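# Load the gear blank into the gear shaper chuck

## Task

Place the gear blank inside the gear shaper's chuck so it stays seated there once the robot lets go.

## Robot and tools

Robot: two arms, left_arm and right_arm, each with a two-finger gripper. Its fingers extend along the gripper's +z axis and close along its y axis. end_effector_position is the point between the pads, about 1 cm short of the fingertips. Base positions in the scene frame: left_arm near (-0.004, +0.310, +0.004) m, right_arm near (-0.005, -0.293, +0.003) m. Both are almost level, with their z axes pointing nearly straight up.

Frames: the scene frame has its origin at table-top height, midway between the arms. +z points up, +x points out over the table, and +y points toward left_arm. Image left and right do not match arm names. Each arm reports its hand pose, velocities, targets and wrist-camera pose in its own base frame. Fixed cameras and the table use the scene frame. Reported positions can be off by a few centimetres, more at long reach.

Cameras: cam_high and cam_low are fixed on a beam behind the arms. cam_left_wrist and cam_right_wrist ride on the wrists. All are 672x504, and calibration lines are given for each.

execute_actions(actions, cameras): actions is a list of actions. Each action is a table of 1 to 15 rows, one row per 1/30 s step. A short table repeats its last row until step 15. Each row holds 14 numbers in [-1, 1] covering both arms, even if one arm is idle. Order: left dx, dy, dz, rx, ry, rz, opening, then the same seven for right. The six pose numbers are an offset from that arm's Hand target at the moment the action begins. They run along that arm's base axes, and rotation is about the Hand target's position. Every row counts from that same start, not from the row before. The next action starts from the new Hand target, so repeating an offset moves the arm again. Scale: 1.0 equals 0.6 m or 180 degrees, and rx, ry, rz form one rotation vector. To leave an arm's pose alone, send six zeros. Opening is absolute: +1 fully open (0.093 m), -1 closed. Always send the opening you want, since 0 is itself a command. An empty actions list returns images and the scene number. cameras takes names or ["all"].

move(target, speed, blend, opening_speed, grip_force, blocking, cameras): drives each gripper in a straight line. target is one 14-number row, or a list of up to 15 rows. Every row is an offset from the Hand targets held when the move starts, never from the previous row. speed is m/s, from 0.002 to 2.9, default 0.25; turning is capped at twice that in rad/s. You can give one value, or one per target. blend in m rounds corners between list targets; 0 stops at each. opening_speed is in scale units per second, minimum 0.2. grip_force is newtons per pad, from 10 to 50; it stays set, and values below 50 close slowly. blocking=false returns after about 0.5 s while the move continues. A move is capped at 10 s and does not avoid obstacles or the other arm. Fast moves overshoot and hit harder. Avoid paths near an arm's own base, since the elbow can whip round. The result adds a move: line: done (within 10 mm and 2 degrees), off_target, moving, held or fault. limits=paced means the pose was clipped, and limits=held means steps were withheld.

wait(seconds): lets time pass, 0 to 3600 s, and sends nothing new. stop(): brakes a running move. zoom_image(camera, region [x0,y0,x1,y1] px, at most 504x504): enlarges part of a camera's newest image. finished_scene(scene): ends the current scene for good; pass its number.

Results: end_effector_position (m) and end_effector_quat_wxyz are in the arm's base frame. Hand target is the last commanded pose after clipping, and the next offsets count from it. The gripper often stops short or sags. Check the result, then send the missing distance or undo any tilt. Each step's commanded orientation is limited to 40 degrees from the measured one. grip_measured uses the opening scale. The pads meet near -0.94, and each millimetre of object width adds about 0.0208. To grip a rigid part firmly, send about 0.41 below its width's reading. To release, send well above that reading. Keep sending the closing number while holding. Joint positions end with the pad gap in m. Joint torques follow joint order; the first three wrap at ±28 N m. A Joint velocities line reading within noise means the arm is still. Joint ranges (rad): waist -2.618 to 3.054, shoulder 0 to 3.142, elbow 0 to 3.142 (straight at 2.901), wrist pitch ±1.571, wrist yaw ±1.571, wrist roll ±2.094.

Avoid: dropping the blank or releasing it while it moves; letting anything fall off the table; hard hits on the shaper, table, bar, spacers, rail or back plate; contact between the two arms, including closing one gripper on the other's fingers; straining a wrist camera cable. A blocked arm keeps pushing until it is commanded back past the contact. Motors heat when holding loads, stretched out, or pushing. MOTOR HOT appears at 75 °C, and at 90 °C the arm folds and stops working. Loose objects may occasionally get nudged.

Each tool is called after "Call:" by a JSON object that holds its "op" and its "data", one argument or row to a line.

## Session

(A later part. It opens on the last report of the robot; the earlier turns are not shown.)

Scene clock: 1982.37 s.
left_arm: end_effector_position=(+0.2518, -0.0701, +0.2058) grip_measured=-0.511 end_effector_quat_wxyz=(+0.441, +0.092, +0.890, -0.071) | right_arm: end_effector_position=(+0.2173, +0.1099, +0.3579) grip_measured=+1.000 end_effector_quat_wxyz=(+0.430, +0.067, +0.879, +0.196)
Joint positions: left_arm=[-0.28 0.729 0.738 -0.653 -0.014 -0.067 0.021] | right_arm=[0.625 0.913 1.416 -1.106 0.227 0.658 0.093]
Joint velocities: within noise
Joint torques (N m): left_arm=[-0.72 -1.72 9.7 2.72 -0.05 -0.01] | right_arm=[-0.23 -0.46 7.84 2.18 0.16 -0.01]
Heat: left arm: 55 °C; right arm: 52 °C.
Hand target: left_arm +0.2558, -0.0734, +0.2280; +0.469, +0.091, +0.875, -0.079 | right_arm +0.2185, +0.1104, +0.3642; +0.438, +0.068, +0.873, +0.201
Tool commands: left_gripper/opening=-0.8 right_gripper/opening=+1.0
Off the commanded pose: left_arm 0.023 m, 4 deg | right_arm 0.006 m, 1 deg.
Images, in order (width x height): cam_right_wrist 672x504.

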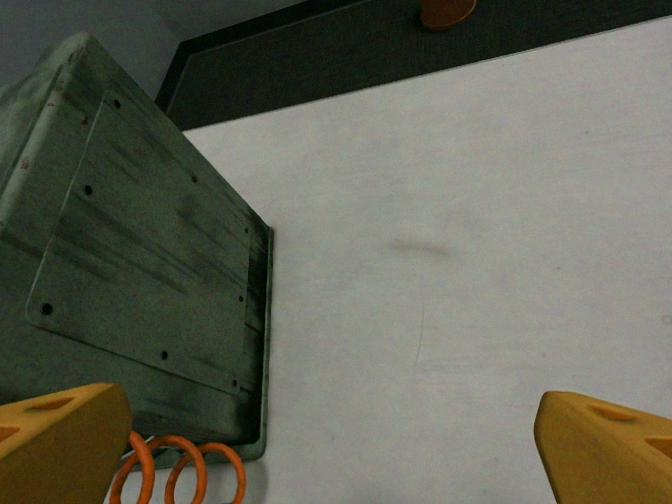

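Call:
{"op": "move", "data": {
  "target": [
    [0,0,0.05,0,0,0,-0.8,0,0,0,0,0,0,1.0],
    [0.0748,-0.0140,0.05,0,0,0,-0.8,0,0,0,0,0,0,1.0],
    [0.0748,-0.0162,-0.0467,0,0,0,-0.8,0,0,0,0,0,0,1.0]
  ],
  "speed": [0.1,0.1,0.04],
  "blend": [0.008,0.008,0],
  "cameras": ["cam_low", "cam_left_wrist"]
}}

Scene clock: 2000.70 s.
left_arm: end_effector_position=(+0.2975, -0.0813, +0.1902) grip_measured=-0.511 end_effector_quat_wxyz=(+0.446, +0.089, +0.887, -0.074) | right_arm: end_effector_position=(+0.2173, +0.1099, +0.3579) grip_measured=+1.000 end_effector_quat_wxyz=(+0.430, +0.067, +0.879, +0.196)
Joint positions: left_arm=[-0.269 0.923 0.72 -0.428 -0.005 -0.067 0.021] | right_arm=[0.625 0.913 1.416 -1.106 0.227 0.658 0.093]
Joint torques (N m): left_arm=[0.14 -3.92 6.19 3 0.01 0.05] | right_arm=[-0.2 -0.47 7.84 2.18 0.16 0]
Heat: left arm: 55 °C; right arm: 52 °C.
Hand target: left_arm +0.3006, -0.0830, +0.1999; +0.469, +0.091, +0.875, -0.079 | right_arm +0.2185, +0.1104, +0.3642; +0.438, +0.068, +0.873, +0.201
Off the commanded pose: left_arm 0.010 m, 3 deg | right_arm 0.006 m, 1 deg.
move: off_target (left_arm)
cam_left_wrist: T_world_to_cam=[[-0.21486, -0.97463, 0.06278, -0.02638], [-0.86549, 0.16023, -0.4746, 0.39793], [0.4525, -0.1563, -0.87796, 0.10679]] pos_world=[0.29042, -0.07278, 0.28427]

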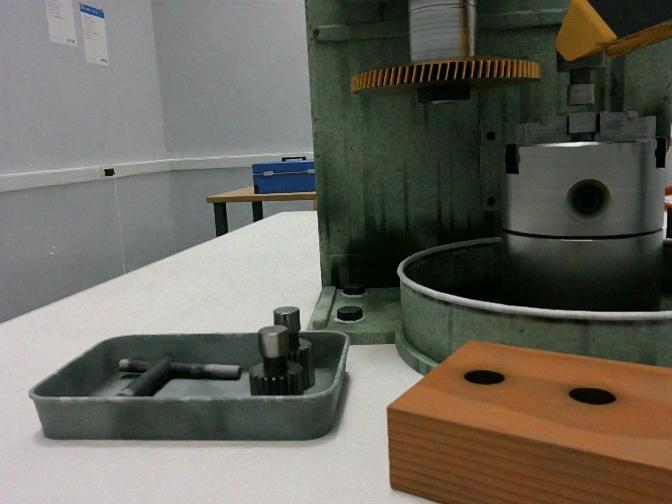

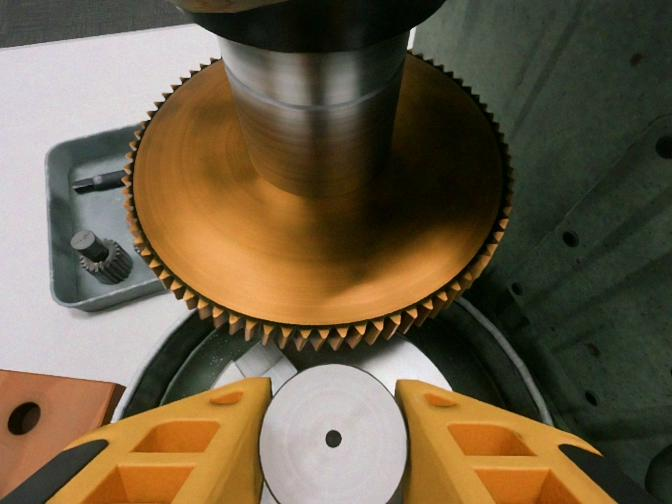

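Call:
{"op": "zoom_image", "data": {
  "camera": "cam_low",
  "region": [540, 50, 625, 135]
}}

Call:
{"op": "zoom_image", "data": {
  "camera": "cam_left_wrist",
  "region": [180, 300, 480, 504]
}}

Scaled by 5.929 from the camera's image (finer frame: 960x720).

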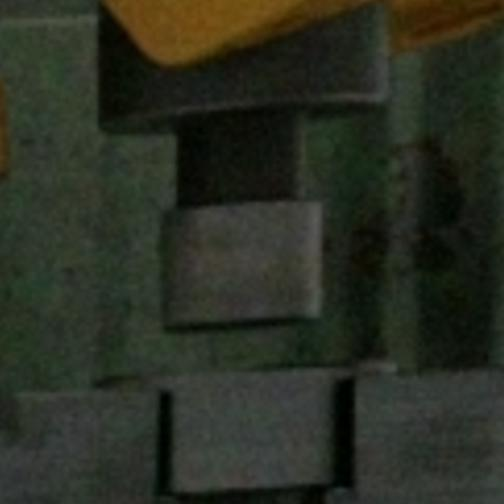

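Scaled by 1.680 from the camera's image (finer frame: 960x720).

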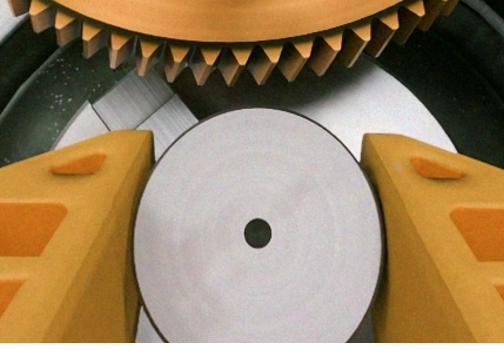

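Call:
{"op": "zoom_image", "data": {
  "camera": "cam_left_wrist",
  "region": [190, 320, 290, 395]
}}

Call:
{"op": "zoom_image", "data": {
  "camera": "cam_left_wrist",
  "region": [380, 320, 480, 395]
}}

Scaled by 5.040 from the camera's image (finer frame: 960x720).

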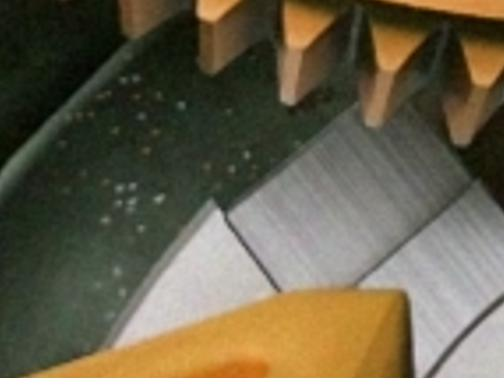

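Scaled by 5.040 from the camera's image (finer frame: 960x720).

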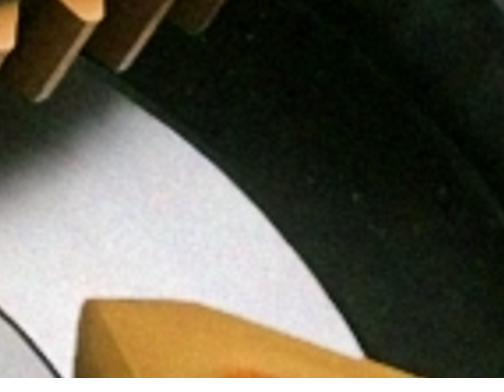

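Call:
{"op": "move", "data": {
  "target": [0,0.0065,0,0,0,0,-0.8,0,0,0,0,0,0,1.0],
  "speed": 0.02,
  "cameras": ["cam_left_wrist"]
}}

Call:
{"op": "zoom_image", "data": {
  "camera": "cam_left_wrist",
  "region": [190, 320, 290, 395]
}}

Call:
{"op": "zoom_image", "data": {
  "camera": "cam_left_wrist",
  "region": [380, 320, 480, 395]
}}

Scene clock: 2111.10 s.
left_arm: end_effector_position=(+0.2978, -0.0787, +0.1922) grip_measured=-0.511 end_effector_quat_wxyz=(+0.449, +0.087, +0.886, -0.076) | right_arm: end_effector_position=(+0.2173, +0.1099, +0.3579) grip_measured=+1.000 end_effector_quat_wxyz=(+0.430, +0.067, +0.879, +0.196)
Joint positions: left_arm=[-0.254 0.917 0.72 -0.428 0.008 -0.063 0.021] | right_arm=[0.625 0.913 1.416 -1.106 0.227 0.658 0.093]
Joint torques (N m): left_arm=[0.72 -3.63 5.97 2.97 0.04 0.13] | right_arm=[-0.23 -0.47 7.84 2.19 0.16 0]
Heat: left arm: 58 °C; right arm: 52 °C.
Hand target: left_arm +0.3007, -0.0791, +0.2000; +0.469, +0.091, +0.875, -0.079 | right_arm +0.2185, +0.1104, +0.3642; +0.438, +0.068, +0.873, +0.201
Off the commanded pose: left_arm 0.008 m, 3 deg | right_arm 0.006 m, 1 deg.
move: off_target (left_arm)
cam_left_wrist: T_world_to_cam=[[-0.21268, -0.97478, 0.06759, -0.02557], [-0.86311, 0.15499, -0.48065, 0.39878], [0.45805, -0.16057, -0.8743, 0.1062]] pos_world=[0.29011, -0.06968, 0.28626]

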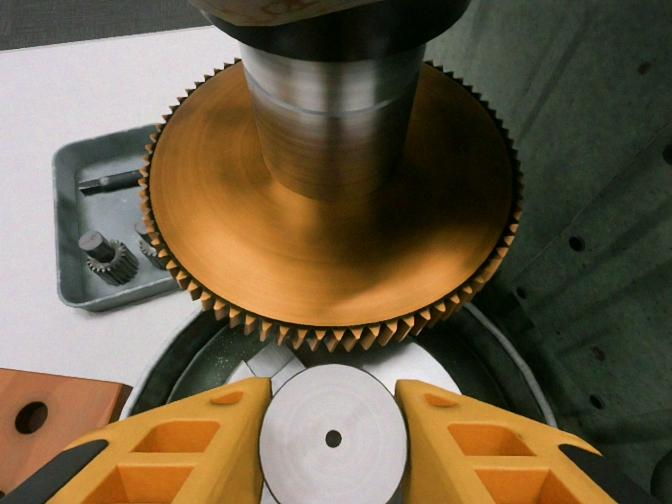

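Scaled by 5.040 from the camera's image (finer frame: 960x720).

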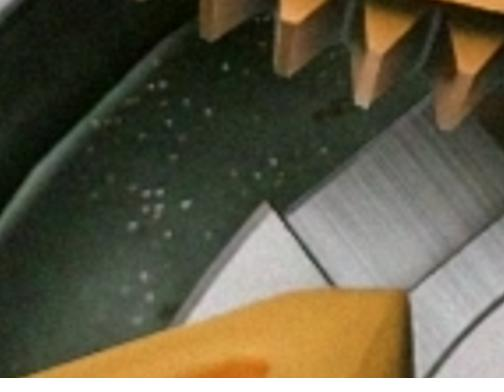

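Scaled by 5.040 from the camera's image (finer frame: 960x720).

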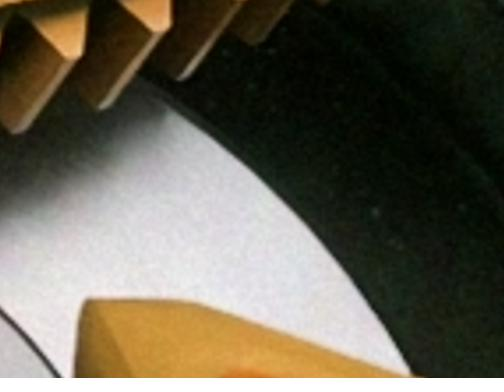

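Call:
{"op": "zoom_image", "data": {
  "camera": "cam_left_wrist",
  "region": [230, 40, 440, 197]
}}

Call:
{"op": "zoom_image", "data": {
  "camera": "cam_left_wrist",
  "region": [400, 0, 672, 204]
}}

Scaled by 2.400 from the camera's image (finer frame: 960x720).

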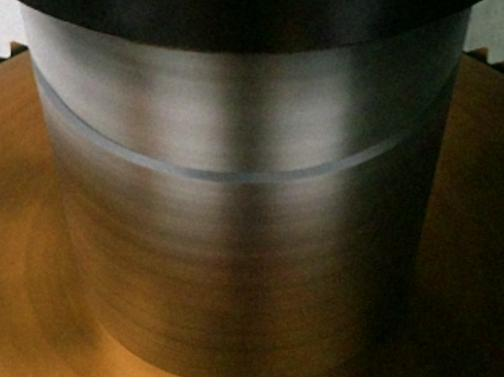

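Scaled by 1.853 from the camera's image (finer frame: 960x720).

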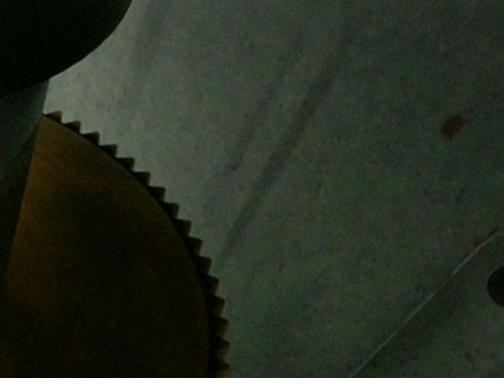

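Call:
{"op": "move", "data": {
  "target": [0,0,-0.02,0,0,0,-0.8,0,0,0,0,0,0,1.0],
  "speed": 0.02,
  "cameras": ["cam_low"]
}}

Call:
{"op": "zoom_image", "data": {
  "camera": "cam_low",
  "region": [540, 50, 625, 135]
}}

Scene clock: 2192.90 s.
left_arm: end_effector_position=(+0.2994, -0.0793, +0.1856) grip_measured=-0.511 end_effector_quat_wxyz=(+0.458, +0.087, +0.881, -0.077) | right_arm: end_effector_position=(+0.2173, +0.1099, +0.3579) grip_measured=+1.000 end_effector_quat_wxyz=(+0.430, +0.067, +0.879, +0.196)
Joint positions: left_arm=[-0.254 0.91 0.675 -0.37 0.009 -0.063 0.021] | right_arm=[0.625 0.913 1.416 -1.106 0.227 0.658 0.093]
Joint torques (N m): left_arm=[0.75 -3.12 5.76 2.87 0.05 0.14] | right_arm=[-0.21 -0.46 7.84 2.18 0.16 0]
Heat: left arm: 58 °C; right arm: 52 °C.
Hand target: left_arm +0.3007, -0.0791, +0.1880; +0.469, +0.091, +0.875, -0.079 | right_arm +0.2185, +0.1104, +0.3642; +0.438, +0.068, +0.873, +0.201
Off the commanded pose: left_arm 0.003 m, 2 deg | right_arm 0.006 m, 1 deg.
move: done

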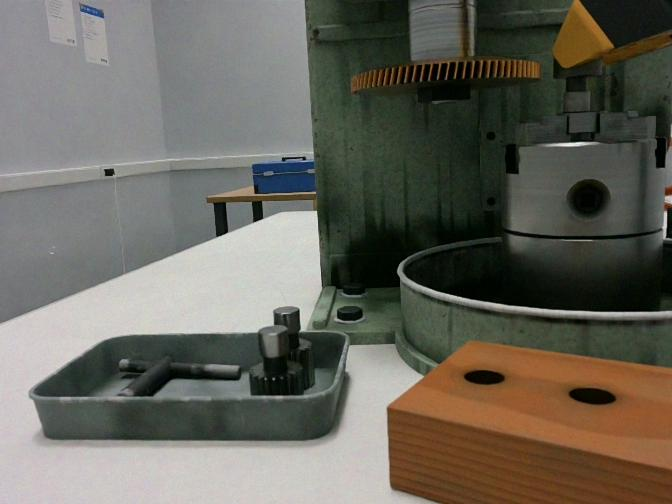

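Scaled by 5.929 from the camera's image (finer frame: 960x720).

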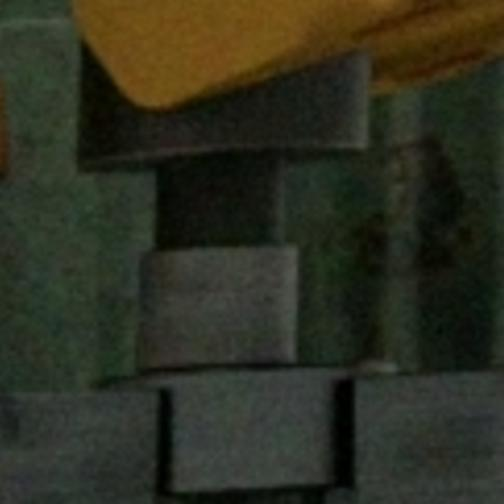

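Call:
{"op": "move", "data": {
  "target": [-0.005,-0.003,0.003,0.0015,0.0065,-0.0004,-0.8,0,0,0,0,0,0,1.0],
  "speed": 0.02
}}

Scene clock: 2210.87 s.
left_arm: end_effector_position=(+0.2992, -0.0792, +0.1853) grip_measured=-0.511 end_effector_quat_wxyz=(+0.458, +0.087, +0.882, -0.077) | right_arm: end_effector_position=(+0.2173, +0.1099, +0.3579) grip_measured=+1.000 end_effector_quat_wxyz=(+0.430, +0.067, +0.879, +0.196)
Joint positions: left_arm=[-0.254 0.91 0.675 -0.371 0.009 -0.063 0.021] | right_arm=[0.625 0.913 1.416 -1.106 0.227 0.658 0.093]
Joint torques (N m): left_arm=[-0.49 -2.8 7.8 2.42 -0.03 0.08] | right_arm=[-0.21 -0.46 7.84 2.19 0.16 0]
Heat: left arm: 57 °C; right arm: 52 °C.
Hand target: left_arm +0.2976, -0.0809, +0.1897; +0.460, +0.092, +0.880, -0.078 | right_arm +0.2185, +0.1104, +0.3642; +0.438, +0.068, +0.873, +0.201
Off the commanded pose: left_arm 0.005 m, 1 deg | right_arm 0.006 m, 1 deg.
move: done

Call:
{"op": "move", "data": {
  "target": [-0.0083,-0.002,0.005,0,0,0,-0.8,0,0,0,0,0,0,1.0],
  "speed": 0.02
}}

Scene clock: 2235.57 s.
left_arm: end_effector_position=(+0.2940, -0.0805, +0.1853) grip_measured=-0.511 end_effector_quat_wxyz=(+0.454, +0.091, +0.883, -0.077) | right_arm: end_effector_position=(+0.2173, +0.1099, +0.3579) grip_measured=+1.000 end_effector_quat_wxyz=(+0.430, +0.067, +0.879, +0.196)
Joint positions: left_arm=[-0.265 0.893 0.675 -0.396 0.005 -0.063 0.021] | right_arm=[0.625 0.913 1.416 -1.106 0.227 0.658 0.093]
Joint torques (N m): left_arm=[-0.84 -3.07 8.17 2.39 -0.11 0] | right_arm=[-0.21 -0.47 7.84 2.19 0.16 0]
Heat: left arm: 55 °C; right arm: 52 °C.
Hand target: left_arm +0.2927, -0.0821, +0.1928; +0.460, +0.092, +0.880, -0.078 | right_arm +0.2185, +0.1104, +0.3642; +0.438, +0.068, +0.873, +0.201
Off the commanded pose: left_arm 0.008 m, 1 deg | right_arm 0.006 m, 1 deg.
move: done

Call:
{"op": "move", "data": {
  "target": [0.0083,0,-0.01,0,0,0,-0.8,0,0,0,0,0,0,1.0],
  "speed": 0.01
}}

Scene clock: 2242.80 s.
left_arm: end_effector_position=(+0.2941, -0.0806, +0.1855) grip_measured=-0.511 end_effector_quat_wxyz=(+0.455, +0.091, +0.883, -0.077) | right_arm: end_effector_position=(+0.2173, +0.1099, +0.3579) grip_measured=+1.000 end_effector_quat_wxyz=(+0.430, +0.067, +0.879, +0.196)
Joint positions: left_arm=[-0.265 0.893 0.675 -0.395 0.005 -0.063 0.021] | right_arm=[0.625 0.913 1.416 -1.106 0.227 0.658 0.093]
Joint torques (N m): left_arm=[-0.13 -1.13 6.75 2.81 -0.05 0.07] | right_arm=[-0.21 -0.46 7.84 2.18 0.16 0]
Heat: left arm: 55 °C; right arm: 52 °C.
Hand target: left_arm +0.2977, -0.0821, +0.1868; +0.460, +0.092, +0.880, -0.078 | right_arm +0.2185, +0.1104, +0.3642; +0.438, +0.068, +0.873, +0.201
Off the commanded pose: left_arm 0.004 m, 1 deg | right_arm 0.006 m, 1 deg.
move: done

Call:
{"op": "move", "data": {
  "target": [0.005,0.001,-0.0033,0,0,0,-0.8,0,0,0,0,0,0,1.0],
  "speed": 0.008
}}

Call:
{"op": "move", "data": {
  "target": [0.0033,0.001,-0.0017,0,0,0,-0.8,0,0,0,0,0,0,1.0],
  "speed": 0.008
}}

Scene clock: 2247.87 s.
left_arm: end_effector_position=(+0.2965, -0.0814, +0.1846) grip_measured=-0.511 end_effector_quat_wxyz=(+0.455, +0.091, +0.883, -0.078) | right_arm: end_effector_position=(+0.2173, +0.1099, +0.3579) grip_measured=+1.000 end_effector_quat_wxyz=(+0.430, +0.067, +0.879, +0.196)
Joint positions: left_arm=[-0.265 0.905 0.675 -0.383 0.006 -0.063 0.021] | right_arm=[0.625 0.913 1.416 -1.106 0.227 0.658 0.093]
Joint torques (N m): left_arm=[0.65 -1.16 6.6 2.85 -0.01 0.09] | right_arm=[-0.23 -0.47 7.86 2.18 0.16 -0.01]
Heat: left arm: 56 °C; right arm: 52 °C.
Hand target: left_arm +0.3006, -0.0815, +0.1848; +0.460, +0.092, +0.880, -0.078 | right_arm +0.2185, +0.1104, +0.3642; +0.438, +0.068, +0.873, +0.201
Off the commanded pose: left_arm 0.004 m, 1 deg | right_arm 0.006 m, 1 deg.
move: done

Scene clock: 2248.40 s.
left_arm: end_effector_position=(+0.2970, -0.0804, +0.1845) grip_measured=-0.511 end_effector_quat_wxyz=(+0.455, +0.089, +0.883, -0.077) | right_arm: end_effector_position=(+0.2173, +0.1099, +0.3579) grip_measured=+1.000 end_effector_quat_wxyz=(+0.430, +0.067, +0.879, +0.196)
Joint positions: left_arm=[-0.261 0.906 0.675 -0.381 0.007 -0.063 0.021] | right_arm=[0.625 0.913 1.416 -1.106 0.227 0.658 0.093]
Joint torques (N m): left_arm=[0.83 -0.54 6.45 2.94 0.04 0.09] | right_arm=[-0.23 -0.46 7.84 2.18 0.16 0]
Heat: left arm: 56 °C; right arm: 52 °C.
Hand target: left_arm +0.3026, -0.0810, +0.1838; +0.460, +0.092, +0.880, -0.078 | right_arm +0.2185, +0.1104, +0.3642; +0.438, +0.068, +0.873, +0.201
Off the commanded pose: left_arm 0.006 m, 1 deg | right_arm 0.006 m, 1 deg.
move: done

Call:
{"op": "execute_actions", "data": {
  "actions": [],
  "cameras": ["cam_low", "cam_left_wrist"]
}}

Call:
{"op": "zoom_image", "data": {
  "camera": "cam_low",
  "region": [540, 50, 625, 135]
}}

Call:
{"op": "zoom_image", "data": {
  "camera": "cam_left_wrist",
  "region": [190, 320, 290, 395]
}}

Call:
{"op": "zoom_image", "data": {
  "camera": "cam_left_wrist",
  "region": [380, 320, 480, 395]
}}

Scene clock: 2253.30 s.
left_arm: end_effector_position=(+0.2970, -0.0804, +0.1845) grip_measured=-0.511 end_effector_quat_wxyz=(+0.455, +0.089, +0.883, -0.077) | right_arm: end_effector_position=(+0.2173, +0.1099, +0.3579) grip_measured=+1.000 end_effector_quat_wxyz=(+0.430, +0.067, +0.879, +0.196)
Joint positions: left_arm=[-0.261 0.906 0.675 -0.381 0.007 -0.063 0.021] | right_arm=[0.625 0.913 1.416 -1.106 0.227 0.658 0.093]
Joint velocities: within noise
Joint torques (N m): left_arm=[0.87 -0.54 6.54 2.97 0.05 0.12] | right_arm=[-0.23 -0.47 7.84 2.19 0.16 0]
Heat: left arm: 56 °C; right arm: 52 °C.
Hand target: left_arm +0.3026, -0.0810, +0.1838; +0.460, +0.092, +0.880, -0.078 | right_arm +0.2185, +0.1104, +0.3642; +0.438, +0.068, +0.873, +0.201
Tool commands: left_gripper/opening=-0.8 right_gripper/opening=+1.0
Off the commanded pose: left_arm 0.006 m, 1 deg | right_arm 0.006 m, 1 deg.
camera_calibration:
cam_left_wrist: T_world_to_cam=[[-0.21929, -0.97336, 0.0669, -0.02469], [-0.85613, 0.15909, -0.49167, 0.3949], [0.46793, -0.16509, -0.86821, 0.09505]] pos_world=[0.2882, -0.07117, 0.27833]
Images, in order (width x height): cam_low 672x504, cam_left_wrist 672x504.

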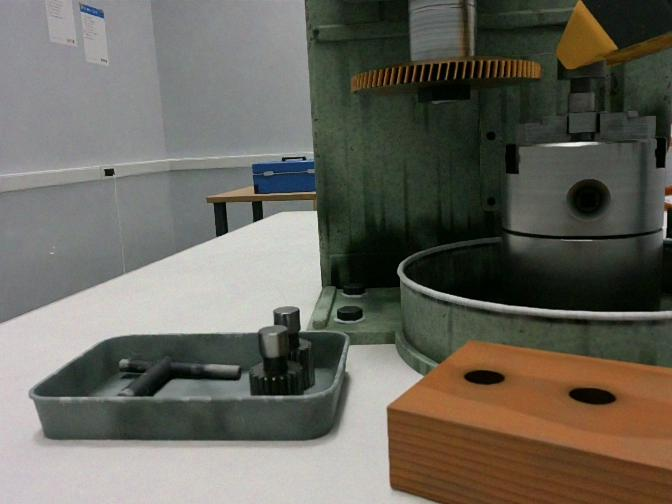

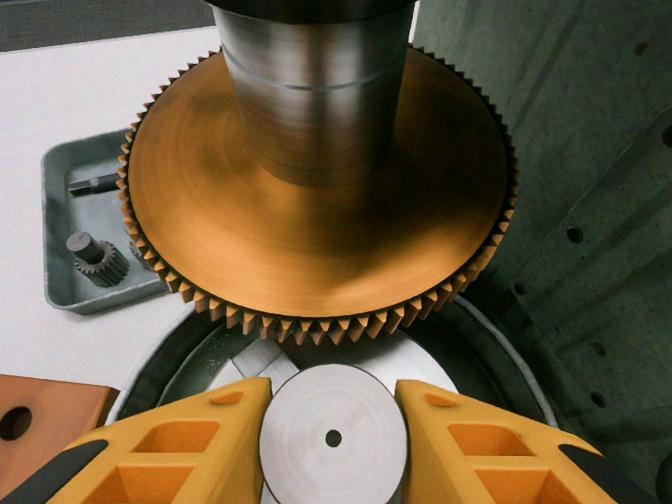

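Scaled by 5.929 from the camera's image (finer frame: 960x720).

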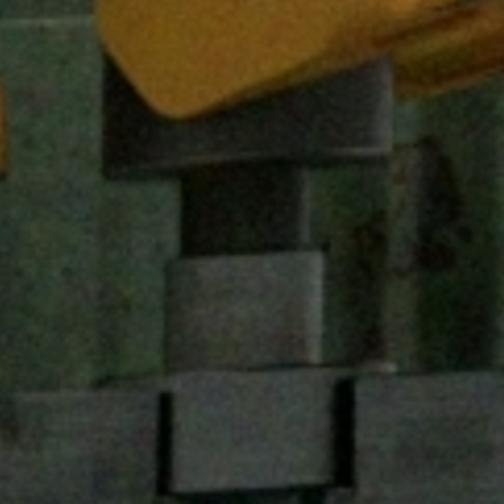

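Scaled by 5.040 from the camera's image (finer frame: 960x720).

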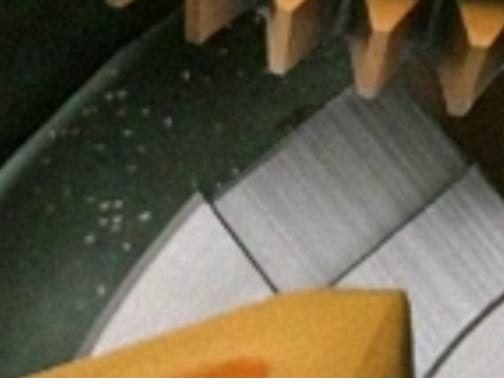

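Scaled by 5.040 from the camera's image (finer frame: 960x720).

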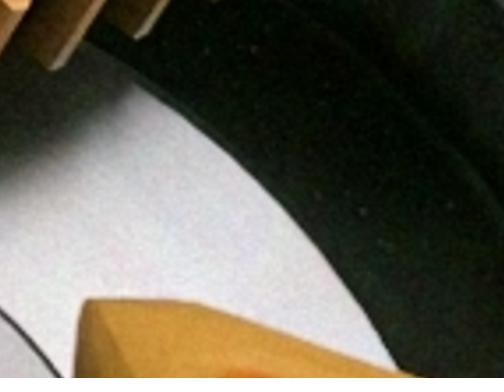

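Call:
{"op": "move", "data": {
  "target": [0.0,0.0025,-0.0042,0,0,0,-0.8,0,0,0,0,0,0,1.0],
  "speed": 0.006
}}

Scene clock: 2270.73 s.
left_arm: end_effector_position=(+0.2972, -0.0801, +0.1846) grip_measured=-0.511 end_effector_quat_wxyz=(+0.455, +0.089, +0.883, -0.080) | right_arm: end_effector_position=(+0.2173, +0.1099, +0.3579) grip_measured=+1.000 end_effector_quat_wxyz=(+0.430, +0.067, +0.879, +0.196)
Joint positions: left_arm=[-0.254 0.906 0.675 -0.381 0.018 -0.063 0.021] | right_arm=[0.625 0.913 1.416 -1.106 0.227 0.658 0.093]
Joint torques (N m): left_arm=[0.94 -0.69 5.61 3.05 -0.01 0.16] | right_arm=[-0.24 -0.49 7.83 2.19 0.16 0]
Heat: left arm: 58 °C; right arm: 52 °C.
Hand target: left_arm +0.3027, -0.0794, +0.1813; +0.460, +0.092, +0.880, -0.078 | right_arm +0.2185, +0.1104, +0.3642; +0.438, +0.068, +0.873, +0.201
Off the commanded pose: left_arm 0.006 m, 1 deg | right_arm 0.006 m, 1 deg.
move: done

Call:
{"op": "move", "data": {
  "target": [
    [-0.0023,-0.006,0.0478,0,0,0,-0.8,0,0,0,0,0,0,1.0],
    [-0.0023,-0.0043,0.0312,0,0,0,-0.8,0,0,0,0,0,0,1.0],
    [-0.0023,-0.001,0.0203,0,0,0,-0.8,0,0,0,0,0,0,1.0]
  ],
  "speed": [0.05,0.03,0.01],
  "blend": [0.002,0.002,0]
}}

Scene clock: 2288.73 s.
left_arm: end_effector_position=(+0.2958, -0.0809, +0.1892) grip_measured=-0.511 end_effector_quat_wxyz=(+0.445, +0.091, +0.888, -0.079) | right_arm: end_effector_position=(+0.2173, +0.1099, +0.3579) grip_measured=+1.000 end_effector_quat_wxyz=(+0.430, +0.067, +0.879, +0.196)
Joint positions: left_arm=[-0.258 0.916 0.715 -0.432 0.016 -0.063 0.021] | right_arm=[0.625 0.913 1.416 -1.106 0.227 0.658 0.093]
Joint torques (N m): left_arm=[0.9 -2.11 6.22 3.01 -0.03 0.16] | right_arm=[-0.23 -0.47 7.83 2.18 0.16 0]
Heat: left arm: 58 °C; right arm: 52 °C.
Hand target: left_arm +0.3012, -0.0801, +0.1933; +0.460, +0.092, +0.880, -0.078 | right_arm +0.2185, +0.1104, +0.3642; +0.438, +0.068, +0.873, +0.201
Off the commanded pose: left_arm 0.007 m, 2 deg | right_arm 0.006 m, 1 deg.
move: done

Call:
{"op": "move", "data": {
  "target": [0.0030,0.0025,-0.0033,-0.0010,-0.0043,0.0002,-0.8,0,0,0,0,0,0,1.0],
  "speed": 0.01
}}

Scene clock: 2296.80 s.
left_arm: end_effector_position=(+0.2984, -0.0781, +0.1866) grip_measured=-0.511 end_effector_quat_wxyz=(+0.450, +0.087, +0.885, -0.077) | right_arm: end_effector_position=(+0.2173, +0.1099, +0.3579) grip_measured=+1.000 end_effector_quat_wxyz=(+0.430, +0.067, +0.879, +0.196)
Joint positions: left_arm=[-0.247 0.916 0.696 -0.402 0.016 -0.059 0.021] | right_arm=[0.625 0.913 1.416 -1.106 0.227 0.658 0.093]
Joint torques (N m): left_arm=[0.76 -2.44 6.24 3.03 0.06 0.16] | right_arm=[-0.21 -0.44 7.87 2.19 0.16 0]
Heat: left arm: 58 °C; right arm: 52 °C.
Hand target: left_arm +0.3031, -0.0786, +0.1916; +0.466, +0.091, +0.877, -0.079 | right_arm +0.2185, +0.1104, +0.3642; +0.438, +0.068, +0.873, +0.201
Off the commanded pose: left_arm 0.007 m, 2 deg | right_arm 0.006 m, 1 deg.
move: done

Call:
{"op": "move", "data": {
  "target": [
    [-0.0010,-0.0055,0.0307,0,0,0,-0.8,0,0,0,0,0,0,1.0],
    [-0.0010,-0.0038,0.0140,0,0,0,-0.8,0,0,0,0,0,0,1.0],
    [-0.0010,-0.0007,0.0028,0,0,0,-0.8,0,0,0,0,0,0,1.0]
  ],
  "speed": [0.05,0.03,0.01],
  "blend": [0.002,0.002,0]
}}

Scene clock: 2317.63 s.
left_arm: end_effector_position=(+0.2977, -0.0789, +0.1874) grip_measured=-0.511 end_effector_quat_wxyz=(+0.449, +0.089, +0.886, -0.077) | right_arm: end_effector_position=(+0.2173, +0.1099, +0.3579) grip_measured=+1.000 end_effector_quat_wxyz=(+0.430, +0.067, +0.879, +0.196)
Joint positions: left_arm=[-0.25 0.916 0.701 -0.41 0.016 -0.059 0.021] | right_arm=[0.625 0.913 1.416 -1.106 0.227 0.658 0.093]
Joint torques (N m): left_arm=[0.77 -2.56 6.23 3.02 0.02 0.15] | right_arm=[-0.2 -0.49 7.84 2.19 0.16 0]
Heat: left arm: 59 °C; right arm: 52 °C.
Hand target: left_arm +0.3025, -0.0789, +0.1932; +0.466, +0.091, +0.877, -0.079 | right_arm +0.2185, +0.1104, +0.3642; +0.438, +0.068, +0.873, +0.201
Off the commanded pose: left_arm 0.008 m, 2 deg | right_arm 0.006 m, 1 deg.
move: done

Call:
{"op": "move", "data": {
  "target": [
    [-0.0008,-0.0067,0.0280,0,0,0,-0.8,0,0,0,0,0,0,1.0],
    [-0.0008,-0.0050,0.0113,0,0,0,-0.8,0,0,0,0,0,0,1.0],
    [-0.0008,-0.0017,0,0,0,0,-0.8,0,0,0,0,0,0,1.0],
    [-0.0008,-0.0013,-0.0117,0,0,0,-0.8,0,0,0,0,0,0,1.0]
  ],
  "speed": [0.05,0.03,0.01,0.01],
  "blend": [0.002,0.002,0.001,0],
  "cameras": ["cam_low", "cam_left_wrist"]
}}

Call:
{"op": "zoom_image", "data": {
  "camera": "cam_low",
  "region": [540, 50, 625, 135]
}}

Call:
{"op": "zoom_image", "data": {
  "camera": "cam_left_wrist",
  "region": [190, 320, 290, 395]
}}

Call:
{"op": "zoom_image", "data": {
  "camera": "cam_left_wrist",
  "region": [380, 320, 480, 395]
}}

Scene clock: 2329.73 s.
left_arm: end_effector_position=(+0.3002, -0.0811, +0.1856) grip_measured=-0.511 end_effector_quat_wxyz=(+0.458, +0.091, +0.881, -0.080) | right_arm: end_effector_position=(+0.2173, +0.1099, +0.3579) grip_measured=+1.000 end_effector_quat_wxyz=(+0.430, +0.067, +0.879, +0.196)
Joint positions: left_arm=[-0.255 0.916 0.678 -0.366 0.016 -0.059 0.021] | right_arm=[0.625 0.913 1.416 -1.106 0.227 0.658 0.093]
Joint torques (N m): left_arm=[0.8 -2.62 5.76 2.86 0 0.12] | right_arm=[-0.21 -0.47 7.84 2.19 0.16 0]
Heat: left arm: 58 °C; right arm: 52 °C.
Hand target: left_arm +0.3020, -0.0797, +0.1862; +0.466, +0.091, +0.877, -0.079 | right_arm +0.2185, +0.1104, +0.3642; +0.438, +0.068, +0.873, +0.201
Off the commanded pose: left_arm 0.002 m, 1 deg | right_arm 0.006 m, 1 deg.
move: done
cam_left_wrist: T_world_to_cam=[[-0.22365, -0.97222, 0.069, -0.02374], [-0.85206, 0.16065, -0.49817, 0.39837], [0.47325, -0.17021, -0.86433, 0.09178]] pos_world=[0.29069, -0.07146, 0.27942]

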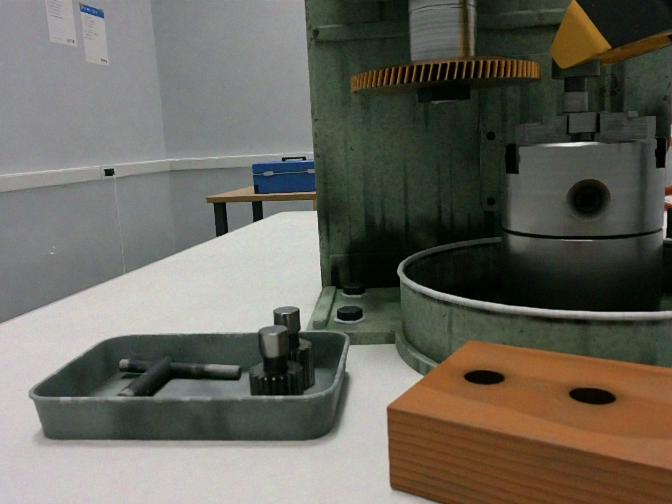

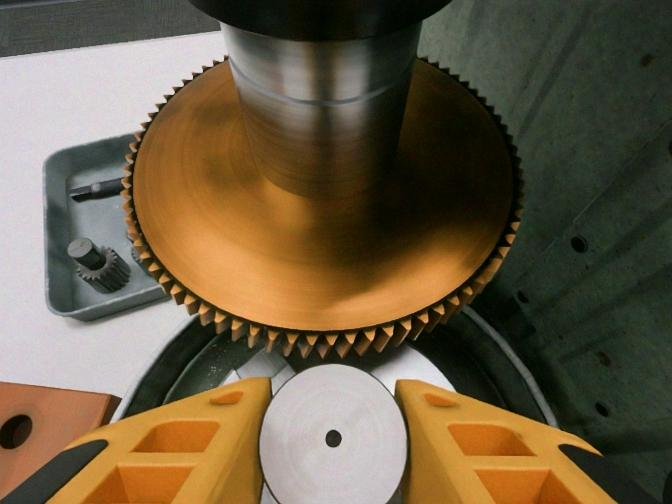

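Scaled by 5.929 from the camera's image (finer frame: 960x720).

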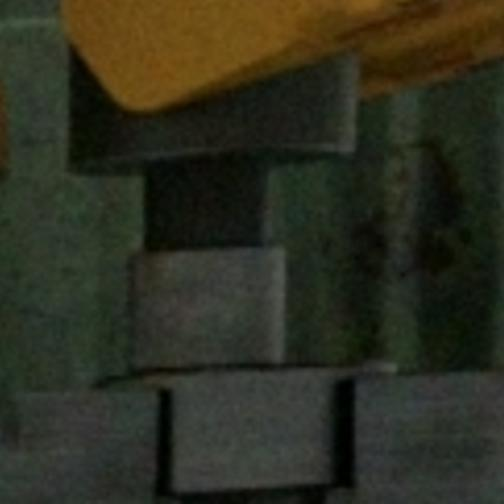

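Scaled by 5.040 from the camera's image (finer frame: 960x720).

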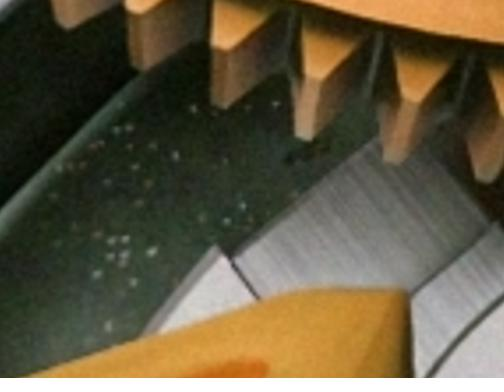

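Scaled by 5.040 from the camera's image (finer frame: 960x720).

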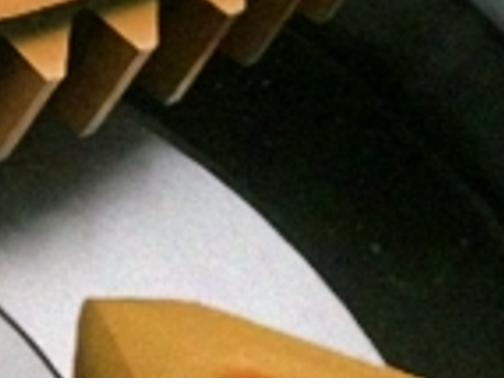

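Call:
{"op": "move", "data": {
  "target": [
    [0,-0.0053,0.0397,0,0,0,-0.8,0,0,0,0,0,0,1.0],
    [0,-0.0037,0.0230,0,0,0,-0.8,0,0,0,0,0,0,1.0],
    [0,-0.0003,0.0117,0,0,0,-0.8,0,0,0,0,0,0,1.0]
  ],
  "speed": [0.05,0.03,0.01],
  "blend": [0.002,0.002,0],
  "cameras": ["cam_low", "cam_left_wrist"]
}}

Call:
{"op": "zoom_image", "data": {
  "camera": "cam_low",
  "region": [540, 50, 625, 135]
}}

Call:
{"op": "zoom_image", "data": {
  "camera": "cam_left_wrist",
  "region": [190, 320, 290, 395]
}}

Call:
{"op": "zoom_image", "data": {
  "camera": "cam_left_wrist",
  "region": [380, 320, 480, 395]
}}

Scene clock: 2402.13 s.
left_arm: end_effector_position=(+0.2972, -0.0803, +0.1871) grip_measured=-0.511 end_effector_quat_wxyz=(+0.448, +0.091, +0.886, -0.078) | right_arm: end_effector_position=(+0.2173, +0.1099, +0.3579) grip_measured=+1.000 end_effector_quat_wxyz=(+0.430, +0.067, +0.879, +0.196)
Joint positions: left_arm=[-0.255 0.916 0.7 -0.41 0.016 -0.059 0.021] | right_arm=[0.625 0.913 1.416 -1.106 0.227 0.658 0.093]
Joint torques (N m): left_arm=[0.68 -2.7 6.16 3.02 -0.02 0.1] | right_arm=[-0.24 -0.47 7.84 2.18 0.16 0.01]
Heat: left arm: 55 °C; right arm: 52 °C.
Hand target: left_arm +0.3020, -0.0799, +0.1931; +0.466, +0.091, +0.877, -0.079 | right_arm +0.2185, +0.1104, +0.3642; +0.438, +0.068, +0.873, +0.201
Off the commanded pose: left_arm 0.008 m, 2 deg | right_arm 0.006 m, 1 deg.
move: done
cam_left_wrist: T_world_to_cam=[[-0.22223, -0.9726, 0.06831, -0.02404], [-0.86232, 0.16337, -0.47928, 0.39621], [0.45499, -0.16542, -0.875, 0.10242]] pos_world=[0.28972, -0.07116, 0.28116]

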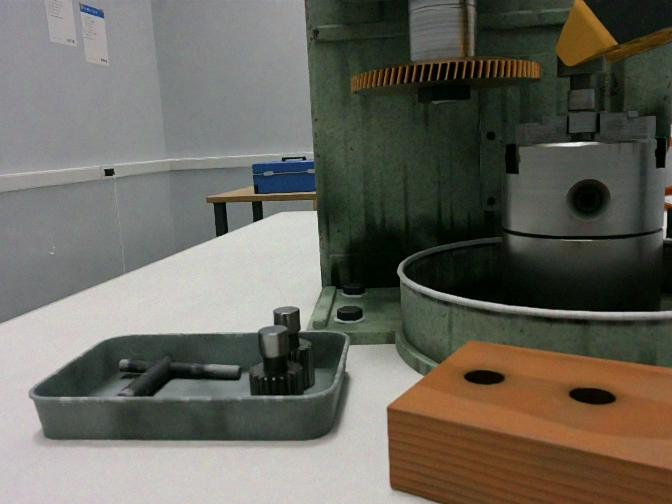

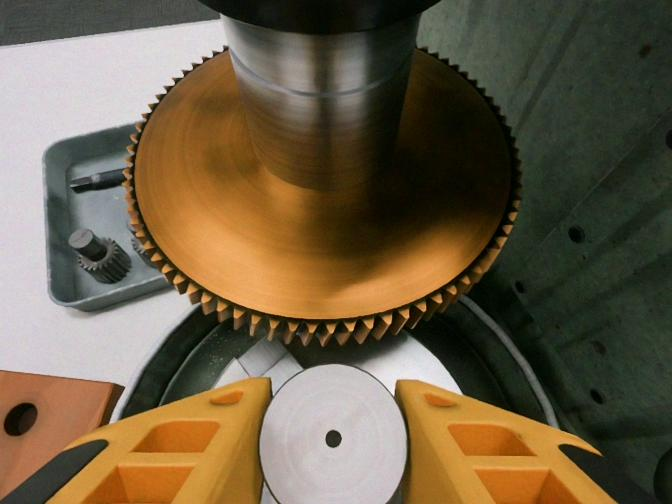

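Scaled by 5.929 from the camera's image (finer frame: 960x720).

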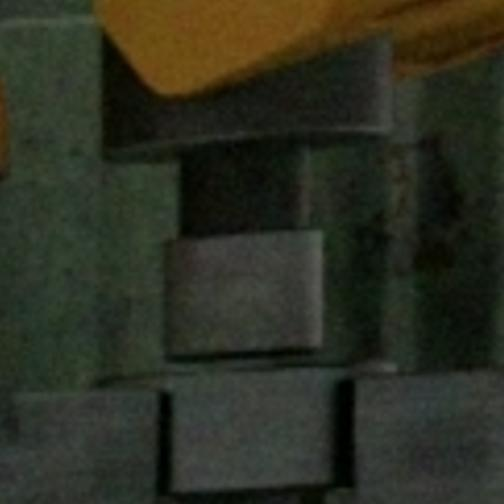

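Scaled by 5.040 from the camera's image (finer frame: 960x720).

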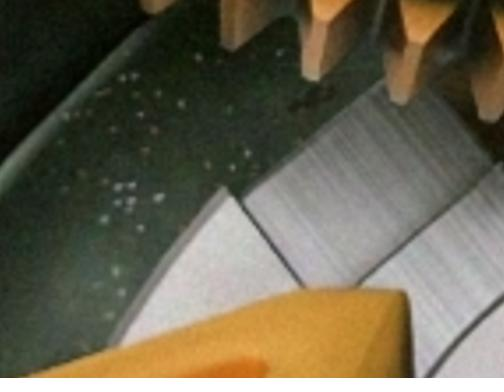

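Scaled by 5.040 from the camera's image (finer frame: 960x720).

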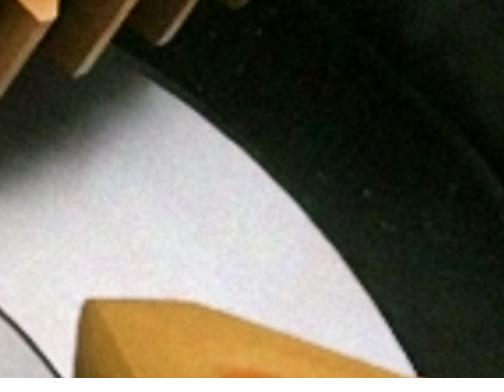

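Call:
{"op": "move", "data": {
  "target": [0,-0.0005,-0.0085,0,0,0,-0.8,0,0,0,0,0,0,1.0],
  "speed": 0.01
}}

Scene clock: 2414.97 s.
left_arm: end_effector_position=(+0.2993, -0.0809, +0.1858) grip_measured=-0.511 end_effector_quat_wxyz=(+0.455, +0.091, +0.882, -0.079) | right_arm: end_effector_position=(+0.2173, +0.1099, +0.3579) grip_measured=+1.000 end_effector_quat_wxyz=(+0.430, +0.067, +0.879, +0.196)
Joint positions: left_arm=[-0.255 0.916 0.684 -0.379 0.016 -0.059 0.021] | right_arm=[0.625 0.913 1.416 -1.106 0.227 0.658 0.093]
Joint torques (N m): left_arm=[0.51 -2.58 5.93 2.91 -0.03 0.09] | right_arm=[-0.23 -0.47 7.84 2.19 0.16 0]
Heat: left arm: 55 °C; right arm: 52 °C.
Hand target: left_arm +0.3020, -0.0802, +0.1881; +0.466, +0.091, +0.877, -0.079 | right_arm +0.2185, +0.1104, +0.3642; +0.438, +0.068, +0.873, +0.201
Off the commanded pose: left_arm 0.004 m, 1 deg | right_arm 0.006 m, 1 deg.
move: done

Call:
{"op": "move", "data": {
  "target": [
    [-0.0025,-0.0045,0.0365,0,0,0,-0.8,0,0,0,0,0,0,1.0],
    [-0.0025,-0.0028,0.0198,0,0,0,-0.8,0,0,0,0,0,0,1.0],
    [-0.0025,0.0005,0.0085,0,0,0,-0.8,0,0,0,0,0,0,1.0],
    [-0.0025,0.0005,-0.0018,0,0,0,-0.8,0,0,0,0,0,0,1.0]
  ],
  "speed": [0.05,0.03,0.01,0.006],
  "blend": [0.002,0.002,0,0]
}}

Scene clock: 2455.67 s.
left_arm: end_effector_position=(+0.2974, -0.0809, +0.1852) grip_measured=-0.511 end_effector_quat_wxyz=(+0.454, +0.091, +0.883, -0.079) | right_arm: end_effector_position=(+0.2173, +0.1099, +0.3579) grip_measured=+1.000 end_effector_quat_wxyz=(+0.430, +0.067, +0.879, +0.196)
Joint positions: left_arm=[-0.257 0.909 0.681 -0.385 0.015 -0.059 0.021] | right_arm=[0.625 0.913 1.416 -1.106 0.227 0.658 0.093]
Joint torques (N m): left_arm=[0.69 -2.51 5.6 2.98 -0.03 0.1] | right_arm=[-0.21 -0.47 7.86 2.19 0.16 0]
Heat: left arm: 59 °C; right arm: 52 °C.
Hand target: left_arm +0.3005, -0.0799, +0.1869; +0.466, +0.091, +0.877, -0.079 | right_arm +0.2185, +0.1104, +0.3642; +0.438, +0.068, +0.873, +0.201
Off the commanded pose: left_arm 0.004 m, 2 deg | right_arm 0.006 m, 1 deg.
move: done

Call:
{"op": "move", "data": {
  "target": [
    [0,-0.0033,0.0385,0,0,0,-0.8,0,0,0,0,0,0,1.0],
    [0,-0.0017,0.0218,0,0,0,-0.8,0,0,0,0,0,0,1.0],
    [0,0.0017,0.0105,0,0,0,-0.8,0,0,0,0,0,0,1.0],
    [0,0.0017,0,0,0,0,-0.8,0,0,0,0,0,0,1.0]
  ],
  "speed": [0.05,0.03,0.01,0.006],
  "blend": [0.002,0.002,0,0]
}}

Scene clock: 2465.17 s.
left_arm: end_effector_position=(+0.2985, -0.0797, +0.1856) grip_measured=-0.511 end_effector_quat_wxyz=(+0.456, +0.089, +0.882, -0.079) | right_arm: end_effector_position=(+0.2173, +0.1099, +0.3579) grip_measured=+1.000 end_effector_quat_wxyz=(+0.430, +0.067, +0.879, +0.196)
Joint positions: left_arm=[-0.252 0.909 0.678 -0.377 0.016 -0.059 0.021] | right_arm=[0.625 0.913 1.416 -1.106 0.227 0.658 0.093]
Joint torques (N m): left_arm=[0.75 -2.63 5.82 2.87 0 0.14] | right_arm=[-0.23 -0.49 7.84 2.18 0.16 0]
Heat: left arm: 58 °C; right arm: 52 °C.
Hand target: left_arm +0.3005, -0.0789, +0.1870; +0.466, +0.091, +0.877, -0.079 | right_arm +0.2185, +0.1104, +0.3642; +0.438, +0.068, +0.873, +0.201
Off the commanded pose: left_arm 0.002 m, 1 deg | right_arm 0.006 m, 1 deg.
move: done

Call:
{"op": "move", "data": {
  "target": [
    [0,-0.0083,0.0385,0,0,0,-0.8,0,0,0,0,0,0,1.0],
    [0,-0.0060,0.0218,0,0,0,-0.8,0,0,0,0,0,0,1.0],
    [0,-0.0030,0.0105,0,0,0,-0.8,0,0,0,0,0,0,1.0],
    [0,-0.0030,0,0,0,0,-0.8,0,0,0,0,0,0,1.0]
  ],
  "speed": [0.05,0.03,0.01,0.006],
  "blend": [0.002,0.002,0,0]
}}

Scene clock: 2488.50 s.
left_arm: end_effector_position=(+0.2968, -0.0817, +0.1847) grip_measured=-0.511 end_effector_quat_wxyz=(+0.453, +0.093, +0.883, -0.079) | right_arm: end_effector_position=(+0.2173, +0.1099, +0.3579) grip_measured=+1.000 end_effector_quat_wxyz=(+0.430, +0.067, +0.879, +0.196)
Joint positions: left_arm=[-0.262 0.909 0.681 -0.388 0.012 -0.059 0.021] | right_arm=[0.625 0.913 1.416 -1.106 0.227 0.658 0.093]
Joint torques (N m): left_arm=[0.75 -2.47 5.65 3.02 -0.04 0.06] | right_arm=[-0.23 -0.46 7.84 2.18 0.16 0]
Heat: left arm: 59 °C; right arm: 52 °C.
Hand target: left_arm +0.3005, -0.0807, +0.1870; +0.466, +0.091, +0.877, -0.079 | right_arm +0.2185, +0.1104, +0.3642; +0.438, +0.068, +0.873, +0.201
Off the commanded pose: left_arm 0.005 m, 2 deg | right_arm 0.006 m, 1 deg.
move: done

Call:
{"op": "move", "data": {
  "target": [-0.001,0,-0.005,0,0,0,-0.8,0,0,0,0,0,0,1.0],
  "speed": 0.006,
  "cameras": ["cam_low", "cam_left_wrist"]
}}

Call:
{"op": "zoom_image", "data": {
  "camera": "cam_low",
  "region": [540, 50, 625, 135]
}}

Call:
{"op": "zoom_image", "data": {
  "camera": "cam_left_wrist",
  "region": [190, 320, 290, 395]
}}

Call:
{"op": "zoom_image", "data": {
  "camera": "cam_left_wrist",
  "region": [380, 320, 480, 395]
}}

Scene clock: 2497.40 s.
left_arm: end_effector_position=(+0.2966, -0.0817, +0.1843) grip_measured=-0.511 end_effector_quat_wxyz=(+0.456, +0.093, +0.881, -0.079) | right_arm: end_effector_position=(+0.2173, +0.1099, +0.3579) grip_measured=+1.000 end_effector_quat_wxyz=(+0.430, +0.067, +0.879, +0.196)
Joint positions: left_arm=[-0.262 0.902 0.67 -0.376 0.012 -0.059 0.021] | right_arm=[0.625 0.913 1.416 -1.106 0.227 0.658 0.093]
Joint torques (N m): left_arm=[0.69 -2.1 5.44 3.01 -0.04 0.06] | right_arm=[-0.24 -0.46 7.83 2.18 0.17 0]
Heat: left arm: 58 °C; right arm: 52 °C.
Hand target: left_arm +0.2999, -0.0807, +0.1839; +0.466, +0.091, +0.877, -0.079 | right_arm +0.2185, +0.1104, +0.3642; +0.438, +0.068, +0.873, +0.201
Off the commanded pose: left_arm 0.004 m, 1 deg | right_arm 0.006 m, 1 deg.
move: done
cam_left_wrist: T_world_to_cam=[[-0.22715, -0.97157, 0.06673, -0.02348], [-0.85279, 0.16536, -0.49538, 0.39487], [0.47026, -0.16944, -0.86611, 0.09358]] pos_world=[0.2874, -0.07225, 0.27823]

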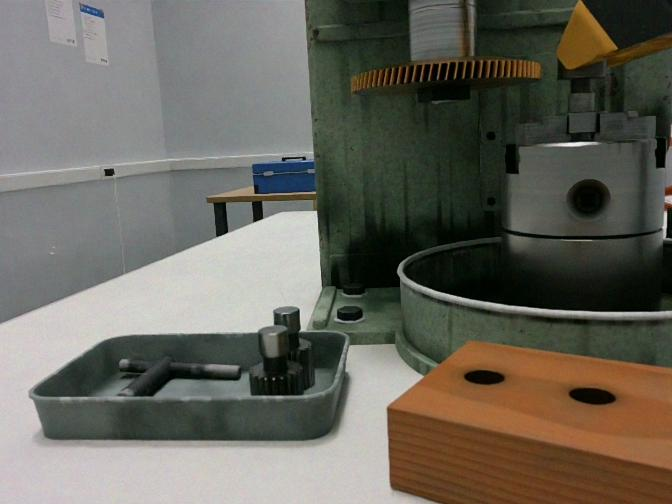

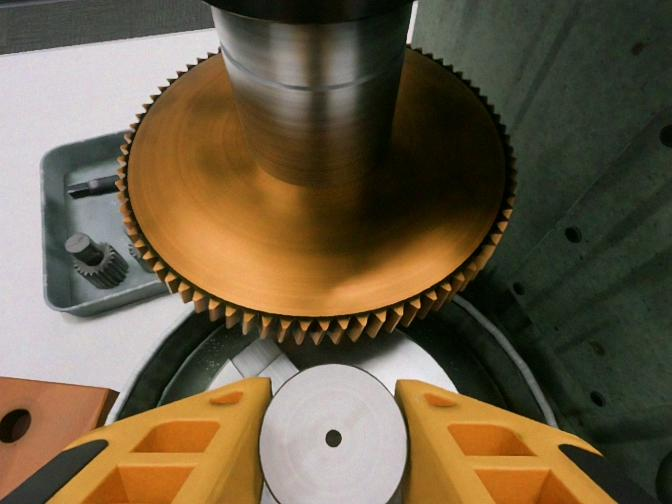

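Scaled by 5.929 from the camera's image (finer frame: 960x720).

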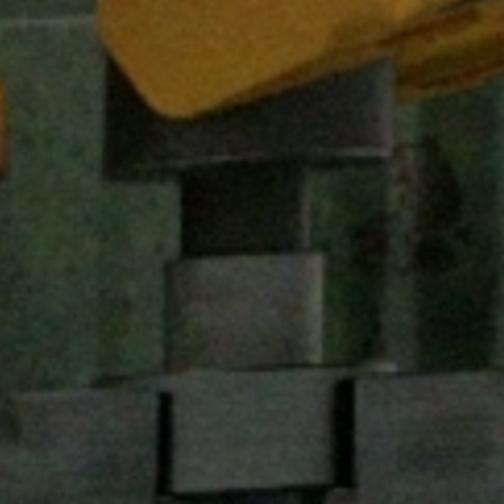

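Scaled by 5.040 from the camera's image (finer frame: 960x720).

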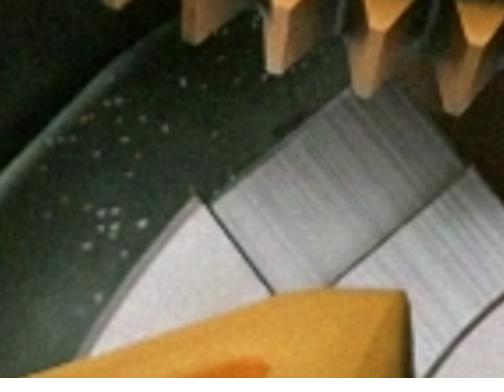

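Scaled by 5.040 from the camera's image (finer frame: 960x720).

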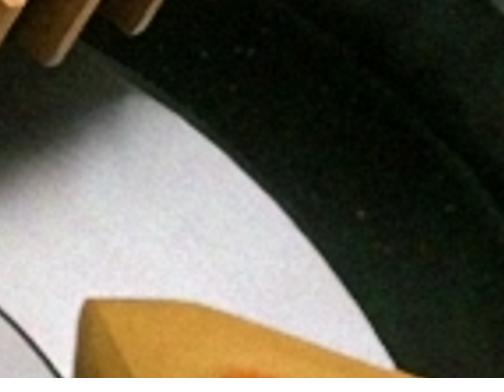

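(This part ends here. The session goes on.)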